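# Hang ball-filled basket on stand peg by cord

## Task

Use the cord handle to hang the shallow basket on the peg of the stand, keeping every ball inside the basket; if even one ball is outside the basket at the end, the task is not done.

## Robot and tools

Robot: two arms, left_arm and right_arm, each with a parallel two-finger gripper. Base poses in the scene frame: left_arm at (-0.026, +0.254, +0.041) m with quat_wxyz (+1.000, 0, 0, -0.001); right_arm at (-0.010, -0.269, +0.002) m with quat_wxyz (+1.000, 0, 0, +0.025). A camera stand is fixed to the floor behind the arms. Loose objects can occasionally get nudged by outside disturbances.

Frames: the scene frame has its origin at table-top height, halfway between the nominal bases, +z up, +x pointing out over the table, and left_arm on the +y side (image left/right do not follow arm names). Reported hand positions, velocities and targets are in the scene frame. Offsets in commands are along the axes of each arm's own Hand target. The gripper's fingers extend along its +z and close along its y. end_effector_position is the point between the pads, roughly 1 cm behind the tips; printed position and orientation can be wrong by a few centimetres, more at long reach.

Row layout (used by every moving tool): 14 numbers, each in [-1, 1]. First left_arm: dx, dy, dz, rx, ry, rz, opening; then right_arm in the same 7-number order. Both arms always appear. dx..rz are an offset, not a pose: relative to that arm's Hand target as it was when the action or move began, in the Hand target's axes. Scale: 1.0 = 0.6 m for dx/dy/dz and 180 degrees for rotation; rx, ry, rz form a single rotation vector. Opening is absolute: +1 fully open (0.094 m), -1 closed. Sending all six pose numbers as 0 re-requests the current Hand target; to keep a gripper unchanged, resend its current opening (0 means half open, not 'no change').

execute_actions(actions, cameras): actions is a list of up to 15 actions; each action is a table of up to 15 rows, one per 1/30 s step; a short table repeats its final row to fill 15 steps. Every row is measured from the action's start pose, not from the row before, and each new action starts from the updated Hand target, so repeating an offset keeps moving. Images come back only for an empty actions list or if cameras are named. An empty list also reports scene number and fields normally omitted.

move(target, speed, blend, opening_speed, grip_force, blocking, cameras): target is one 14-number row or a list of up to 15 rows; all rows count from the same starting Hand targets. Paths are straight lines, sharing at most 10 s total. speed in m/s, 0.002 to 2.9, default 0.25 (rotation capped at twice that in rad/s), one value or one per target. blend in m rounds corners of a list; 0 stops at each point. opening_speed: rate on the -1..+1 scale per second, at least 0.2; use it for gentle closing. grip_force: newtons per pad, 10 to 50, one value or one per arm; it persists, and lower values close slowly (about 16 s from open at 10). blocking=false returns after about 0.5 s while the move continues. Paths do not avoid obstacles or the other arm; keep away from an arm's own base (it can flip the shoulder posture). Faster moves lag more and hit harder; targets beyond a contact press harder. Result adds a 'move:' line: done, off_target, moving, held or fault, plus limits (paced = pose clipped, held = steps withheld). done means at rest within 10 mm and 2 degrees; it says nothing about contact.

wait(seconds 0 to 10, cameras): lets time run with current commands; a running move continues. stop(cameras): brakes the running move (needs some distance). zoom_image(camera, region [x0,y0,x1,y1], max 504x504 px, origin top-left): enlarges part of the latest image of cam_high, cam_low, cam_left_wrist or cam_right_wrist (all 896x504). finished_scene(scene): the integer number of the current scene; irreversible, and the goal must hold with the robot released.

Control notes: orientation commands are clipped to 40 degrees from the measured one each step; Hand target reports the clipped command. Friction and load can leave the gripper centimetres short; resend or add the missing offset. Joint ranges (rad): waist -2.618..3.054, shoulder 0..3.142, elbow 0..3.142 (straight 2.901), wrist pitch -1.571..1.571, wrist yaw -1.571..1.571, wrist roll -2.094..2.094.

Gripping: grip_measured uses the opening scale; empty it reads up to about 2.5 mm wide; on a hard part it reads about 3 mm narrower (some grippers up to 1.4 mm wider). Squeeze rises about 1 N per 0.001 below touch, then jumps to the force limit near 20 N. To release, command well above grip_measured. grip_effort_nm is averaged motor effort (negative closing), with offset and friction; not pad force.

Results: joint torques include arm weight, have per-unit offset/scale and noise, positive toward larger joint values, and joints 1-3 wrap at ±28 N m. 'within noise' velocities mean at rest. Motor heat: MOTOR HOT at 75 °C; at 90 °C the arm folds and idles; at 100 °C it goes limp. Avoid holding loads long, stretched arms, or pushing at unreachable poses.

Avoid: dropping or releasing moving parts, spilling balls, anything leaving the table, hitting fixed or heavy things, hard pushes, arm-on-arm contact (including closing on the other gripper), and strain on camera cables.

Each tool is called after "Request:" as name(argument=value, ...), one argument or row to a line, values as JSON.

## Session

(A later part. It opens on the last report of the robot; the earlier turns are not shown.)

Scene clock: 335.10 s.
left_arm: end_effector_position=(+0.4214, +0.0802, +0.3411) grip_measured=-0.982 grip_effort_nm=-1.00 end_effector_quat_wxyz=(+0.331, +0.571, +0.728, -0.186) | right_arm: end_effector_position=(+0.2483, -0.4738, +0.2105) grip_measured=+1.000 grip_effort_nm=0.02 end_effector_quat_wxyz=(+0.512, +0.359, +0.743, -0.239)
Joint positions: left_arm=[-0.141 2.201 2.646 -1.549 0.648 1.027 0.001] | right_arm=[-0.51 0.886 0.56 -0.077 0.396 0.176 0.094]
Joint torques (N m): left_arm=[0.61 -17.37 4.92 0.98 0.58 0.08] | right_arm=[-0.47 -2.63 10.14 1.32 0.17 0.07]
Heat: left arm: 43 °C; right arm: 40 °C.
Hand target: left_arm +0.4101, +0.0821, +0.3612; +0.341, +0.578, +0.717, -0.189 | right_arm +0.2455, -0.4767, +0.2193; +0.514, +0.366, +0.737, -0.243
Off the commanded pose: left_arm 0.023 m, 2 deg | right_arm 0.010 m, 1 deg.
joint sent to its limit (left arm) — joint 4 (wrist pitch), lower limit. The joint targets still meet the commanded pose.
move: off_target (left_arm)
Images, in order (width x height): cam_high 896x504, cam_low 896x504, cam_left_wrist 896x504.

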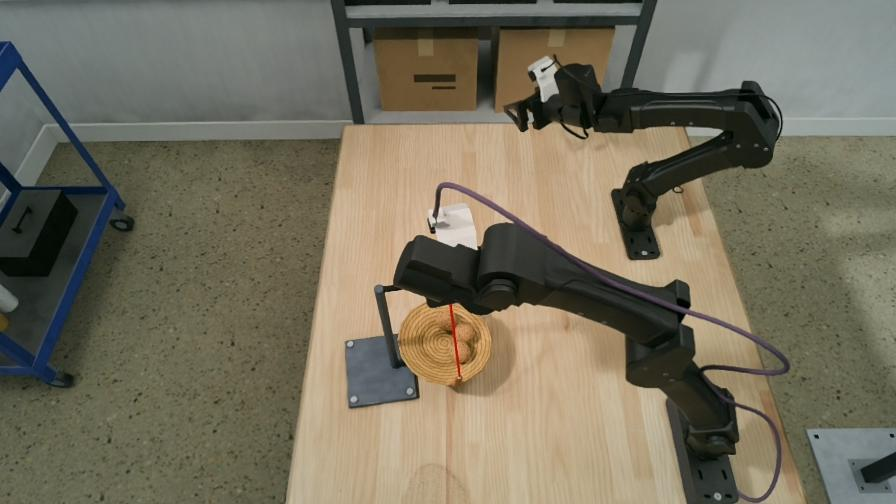

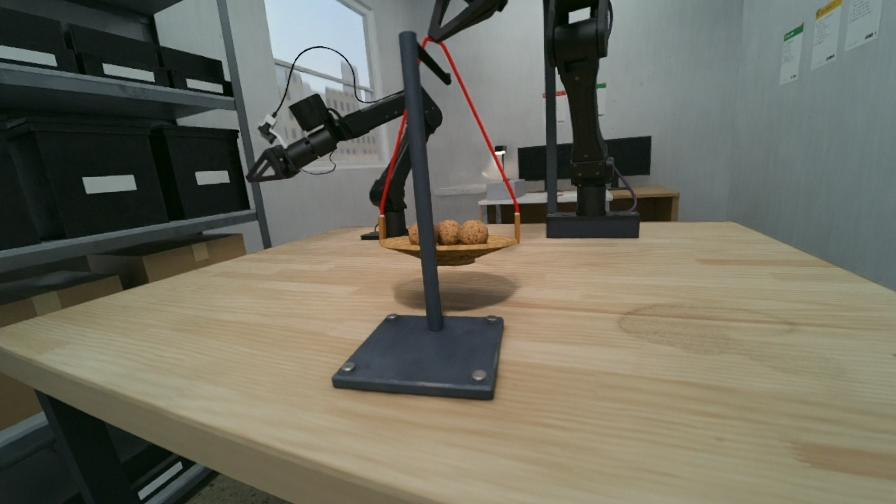

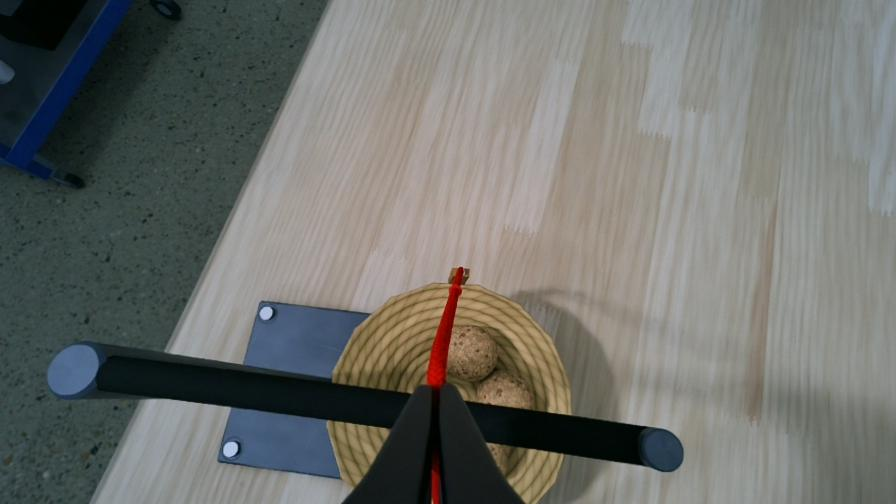

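Request:
move(
  target=[
    [0.0177,-0.027,0.0155,0,0,0,-1,0,0,0,0,0,0,1],
    [0.0353,-0.03,0.0328,0,0,0,-1,0,0,0,0,0,0,1],
  ],
  speed=[0.03,0.02],
  cameras=["cam_high","cam_low","cam_left_wrist"],
)

Request:
zoom_image(
  camera="cam_low",
  region=[380, 0, 500, 140],
)

Request:
zoom_image(
  camera="cam_left_wrist",
  region=[300, 280, 600, 504],
)

Scene clock: 350.23 s.
left_arm: end_effector_position=(+0.4013, +0.0838, +0.3128) grip_measured=-0.982 grip_effort_nm=-1.00 end_effector_quat_wxyz=(+0.316, +0.570, +0.734, -0.192) | right_arm: end_effector_position=(+0.2483, -0.4738, +0.2105) grip_measured=+1.000 grip_effort_nm=0.02 end_effector_quat_wxyz=(+0.512, +0.359, +0.743, -0.239)
Joint positions: left_arm=[-0.141 1.998 2.2 -1.343 0.644 1.033 0.001] | right_arm=[-0.51 0.886 0.56 -0.077 0.396 0.176 0.094]
Joint torques (N m): left_arm=[-0.32 -15.65 5.45 1.26 0.56 0.07] | right_arm=[-0.49 -2.62 10.21 1.31 0.17 0.07]
Motor temperatures (°C): left_arm=[23 33 42 32 27 26 30] | right_arm=[24 26 40 33 24 24 25]
Heat: left arm: 42 °C; right arm: 40 °C.
Hand target: left_arm +0.3961, +0.0791, +0.3302; +0.341, +0.578, +0.717, -0.189 | right_arm +0.2455, -0.4767, +0.2193; +0.514, +0.366, +0.737, -0.243
Off the commanded pose: left_arm 0.019 m, 4 deg | right_arm 0.010 m, 1 deg.
move: off_target (left_arm)
Images, in order (width x height): cam_high 896x504, cam_low 896x504, cam_left_wrist 896x504.

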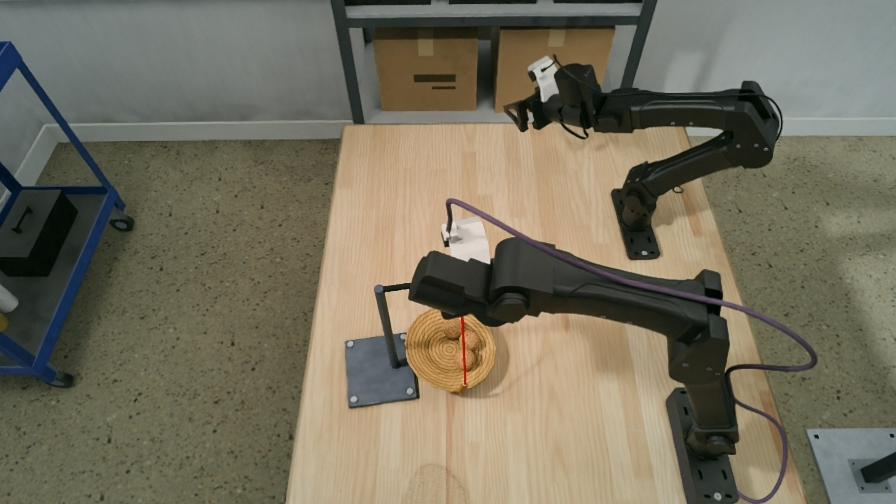

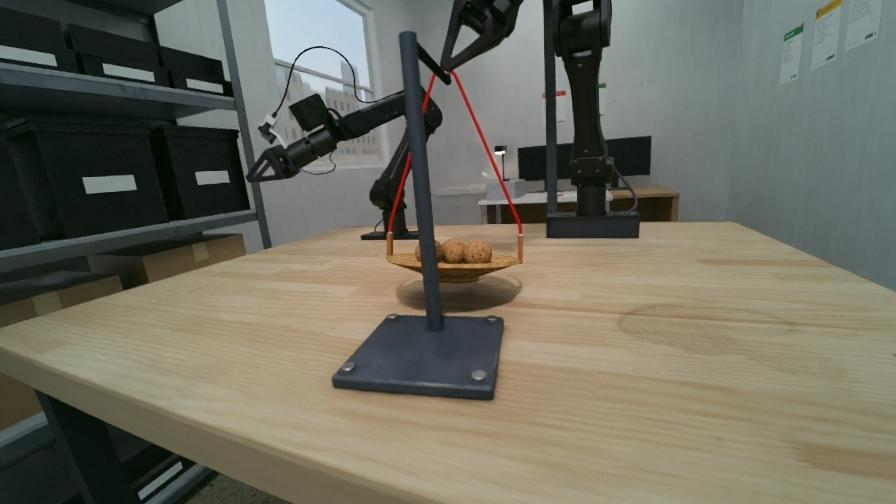

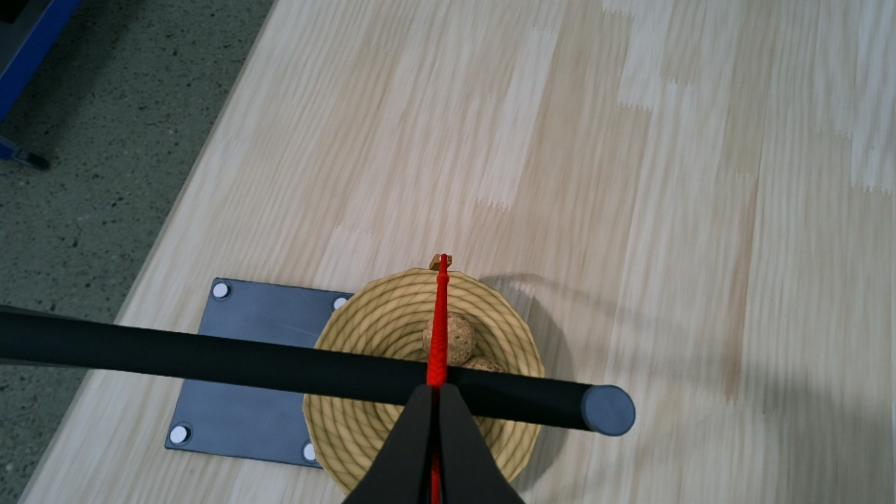

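Scaled by 3.600 from the camera's 896x504 image, which has a finer 1280x720 frame.

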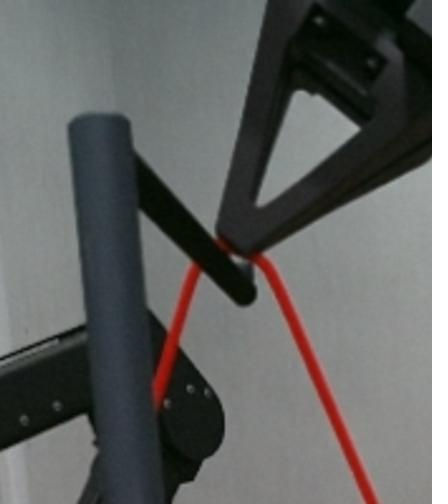

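Scaled by 1.680 from the camera's 896x504 image, which has a finer 1280x720 frame.

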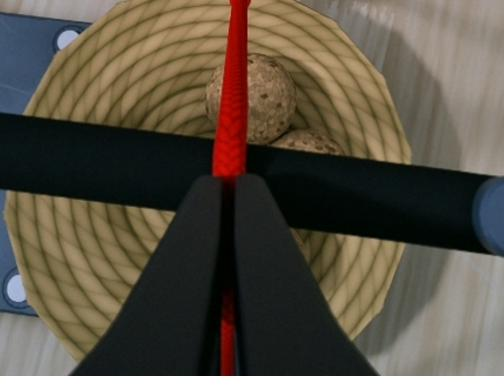

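Request:
move(
  target=[0.0242,0,0.033,0,0,0,-1,0,0,0,0,0,0,1],
  speed=0.02,
  cameras=["cam_low","cam_left_wrist"],
)

Request:
zoom_image(
  camera="cam_low",
  region=[400, 20, 490, 110],
)

Request:
zoom_image(
  camera="cam_left_wrist",
  region=[300, 280, 600, 504],
)

Scene clock: 371.27 s.
left_arm: end_effector_position=(+0.4008, +0.0817, +0.3107) grip_measured=-0.982 grip_effort_nm=-1.00 end_effector_quat_wxyz=(+0.340, +0.574, +0.721, -0.186) | right_arm: end_effector_position=(+0.2483, -0.4738, +0.2105) grip_measured=+1.000 grip_effort_nm=0.02 end_effector_quat_wxyz=(+0.512, +0.359, +0.743, -0.239)
Joint positions: left_arm=[-0.141 1.931 2.067 -1.223 0.659 1.033 0.001] | right_arm=[-0.51 0.886 0.56 -0.077 0.396 0.176 0.094]
Joint torques (N m): left_arm=[-0.83 -11.62 4.45 1.41 0.4 -0.01] | right_arm=[-0.46 -2.65 10.14 1.33 0.18 0.07]
Heat: left arm: 43 °C; right arm: 40 °C.
Hand target: left_arm +0.3999, +0.0761, +0.3063; +0.341, +0.578, +0.717, -0.189 | right_arm +0.2455, -0.4767, +0.2193; +0.514, +0.366, +0.737, -0.243
Off the commanded pose: left_arm 0.007 m, 1 deg | right_arm 0.010 m, 1 deg.
move: done
Images, in order (width x height): cam_low 896x504, cam_left_wrist 896x504.

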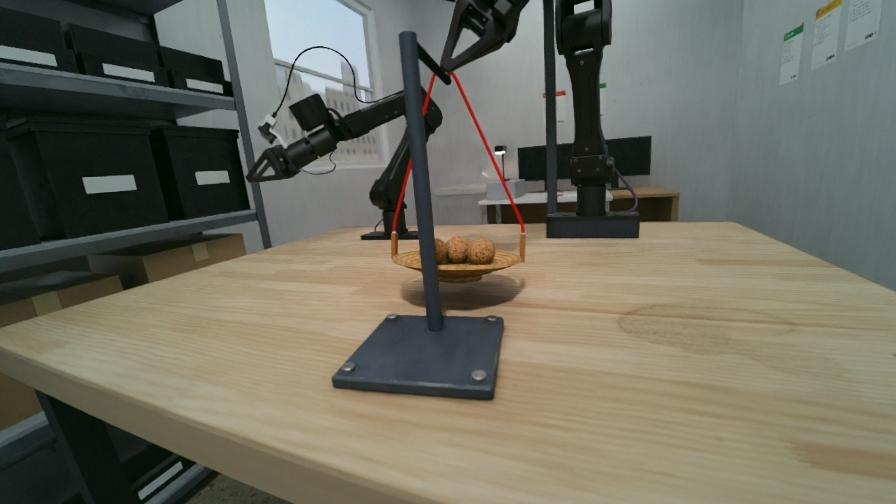

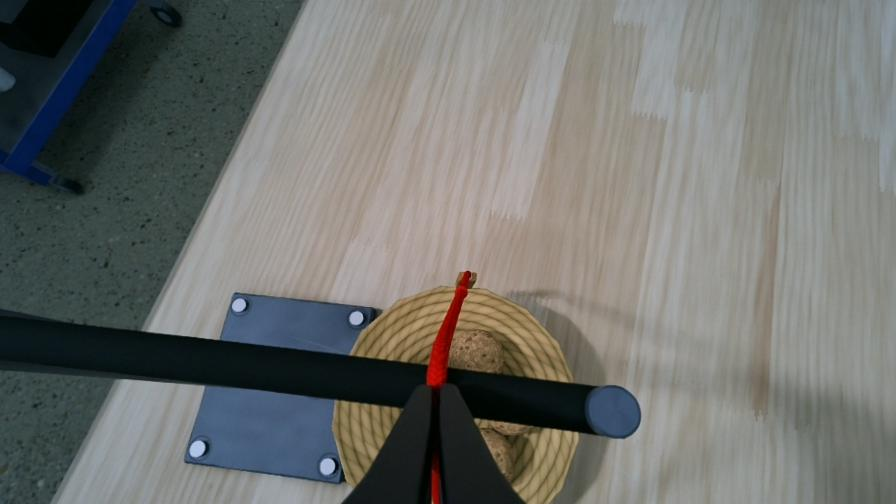

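Scaled by 5.600 from the camera's 896x504 image, which has a finer 1280x720 frame.

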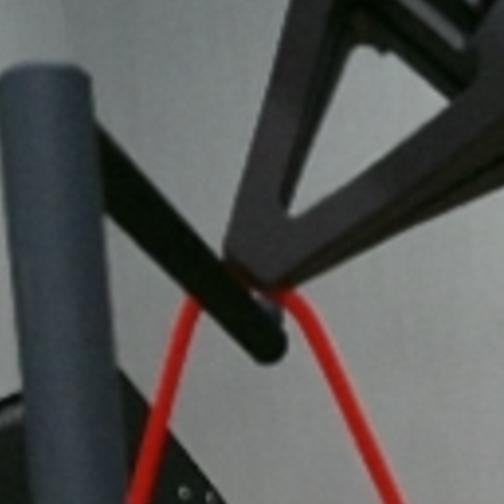

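Scaled by 1.680 from the camera's 896x504 image, which has a finer 1280x720 frame.

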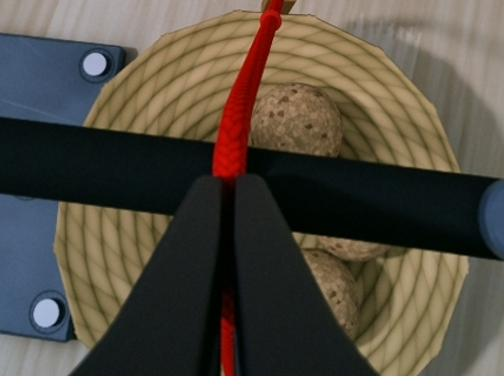

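Request:
move(
  target=[-0.0035,0.002,-0.0035,0,0,0,-0.55,0,0,0,0,0,0,1],
  speed=0.02,
  opening_speed=0.35,
  cameras=["cam_low","cam_left_wrist","cam_high"],
)

Request:
zoom_image(
  camera="cam_low",
  region=[400, 20, 490, 110],
)

Request:
zoom_image(
  camera="cam_left_wrist",
  region=[300, 280, 600, 504],
)

Scene clock: 384.27 s.
left_arm: end_effector_position=(+0.4075, +0.0832, +0.3120) grip_measured=-0.553 grip_effort_nm=0.14 end_effector_quat_wxyz=(+0.349, +0.576, +0.719, -0.171) | right_arm: end_effector_position=(+0.2483, -0.4738, +0.2105) grip_measured=+1.000 grip_effort_nm=0.02 end_effector_quat_wxyz=(+0.512, +0.359, +0.743, -0.239)
Joint positions: left_arm=[-0.141 1.931 2.067 -1.194 0.64 1.033 0.021] | right_arm=[-0.51 0.886 0.56 -0.077 0.396 0.176 0.094]
Joint torques (N m): left_arm=[-0.7 -10.91 6.48 0.93 0.56 -0.02] | right_arm=[-0.49 -2.62 10.15 1.31 0.17 0.06]
Heat: left arm: 42 °C; right arm: 40 °C.
Hand target: left_arm +0.4007, +0.0764, +0.3094; +0.341, +0.578, +0.717, -0.189 | right_arm +0.2455, -0.4767, +0.2193; +0.514, +0.366, +0.737, -0.243
Off the commanded pose: left_arm 0.010 m, 2 deg | right_arm 0.010 m, 1 deg.
move: done
Images, in order (width x height): cam_high 896x504, cam_low 896x504, cam_left_wrist 896x504.

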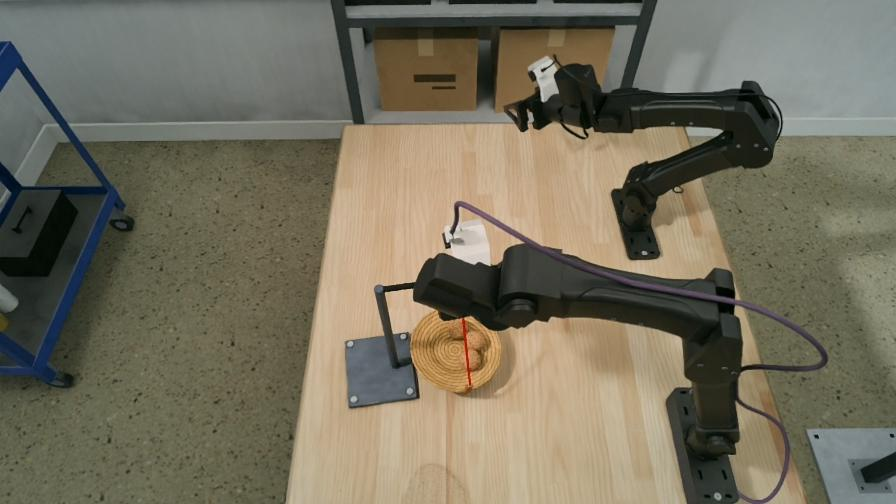

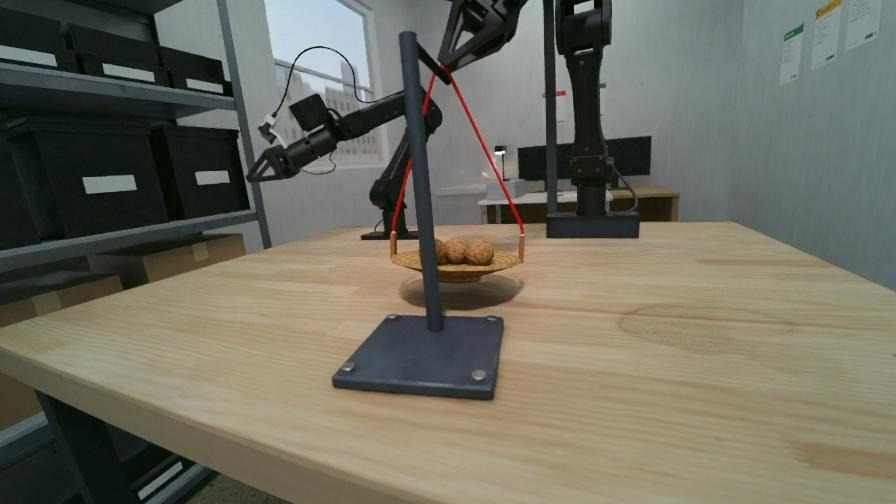

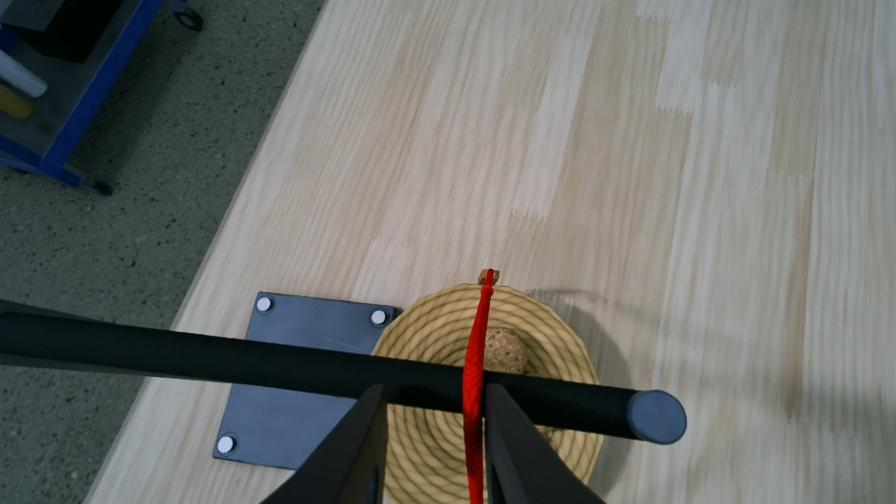

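Scaled by 5.600 from the camera's 896x504 image, which has a finer 1280x720 frame.

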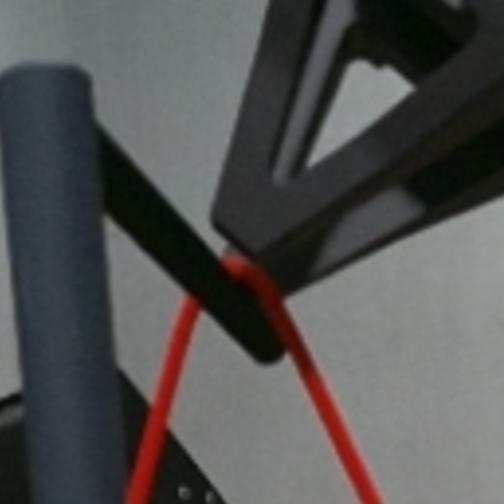

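Scaled by 1.680 from the camera's 896x504 image, which has a finer 1280x720 frame.

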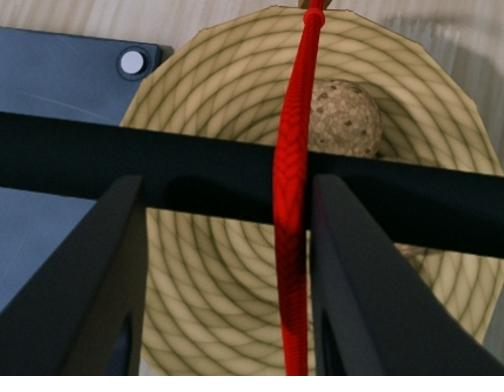

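Request:
move(
  target=[
    [0,0,-0.12,0,0,0,-0.55,0,0,0,0,0,0,1],
    [-0.08,0,-0.18,0,0,0,-0.55,0,0,0,0,0,0,1],
  ],
  speed=[0.06,0.15],
  blend=[0.01,0],
  cameras=["cam_high","cam_low","cam_left_wrist"],
)

Scene clock: 392.83 s.
left_arm: end_effector_position=(+0.3790, +0.1200, +0.4223) grip_measured=-0.553 grip_effort_nm=0.12 end_effector_quat_wxyz=(+0.412, +0.551, +0.710, -0.150) | right_arm: end_effector_position=(+0.2483, -0.4738, +0.2105) grip_measured=+1.000 grip_effort_nm=0.02 end_effector_quat_wxyz=(+0.512, +0.359, +0.743, -0.239)
Joint positions: left_arm=[-0.042 1.947 2.532 -1.528 0.704 1.039 0.021] | right_arm=[-0.51 0.886 0.56 -0.077 0.396 0.176 0.094]
Joint torques (N m): left_arm=[-0.5 -8.13 6.43 0.97 0.53 -0.08] | right_arm=[-0.49 -2.63 10.17 1.32 0.18 0.07]
Heat: left arm: 43 °C; right arm: 40 °C.
Hand target: left_arm +0.3764, +0.1146, +0.4184; +0.341, +0.577, +0.717, -0.189 | right_arm +0.2455, -0.4767, +0.2193; +0.514, +0.366, +0.737, -0.243
Off the commanded pose: left_arm 0.007 m, 10 deg | right_arm 0.010 m, 1 deg.
joint sent to its limit (left arm) — joint 4 (wrist pitch), lower limit. The joint targets are off in orientation, not in position.
move: off_target (left_arm)
Images, in order (width x height): cam_high 896x504, cam_low 896x504, cam_left_wrist 896x504.

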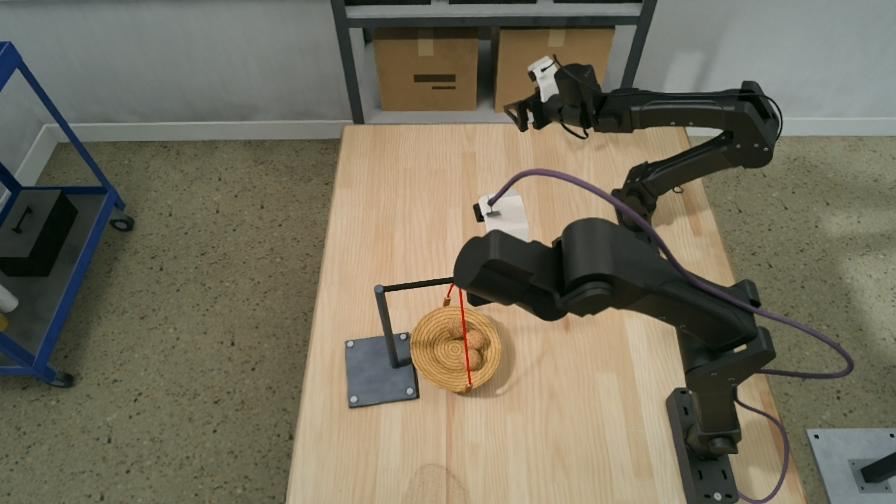

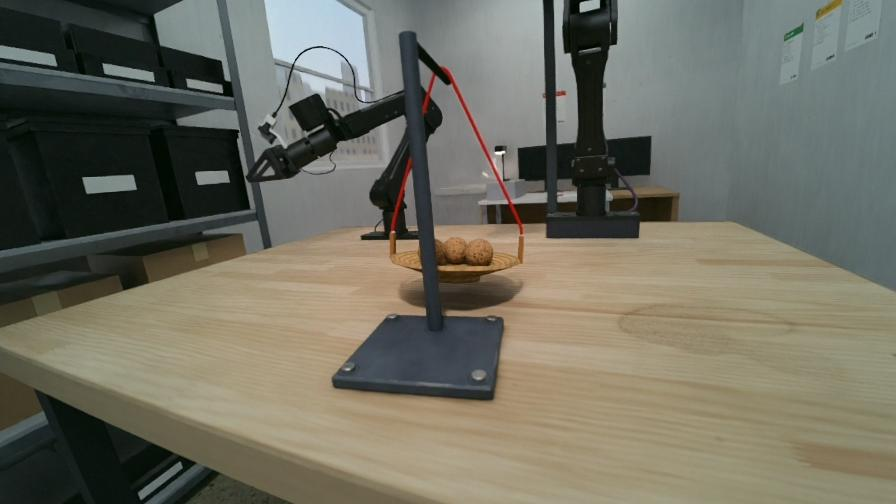

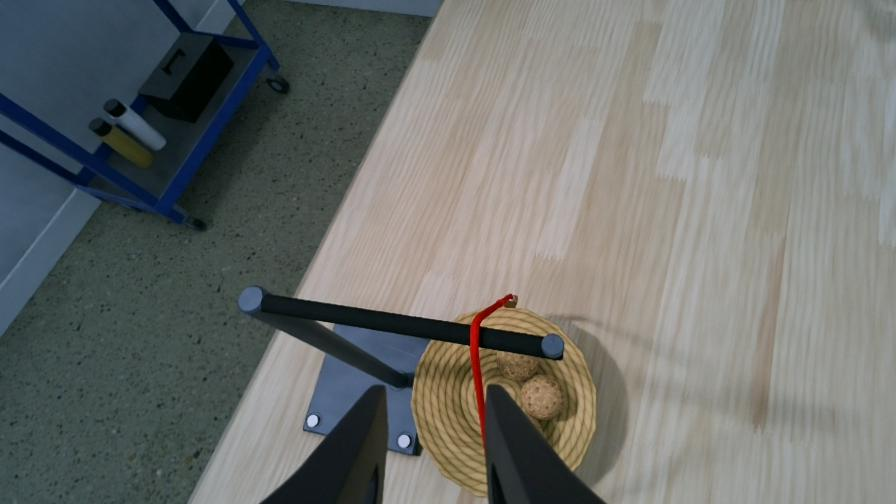

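Request:
finished_scene(
  scene=2,
)

The scene is finished: the task was done.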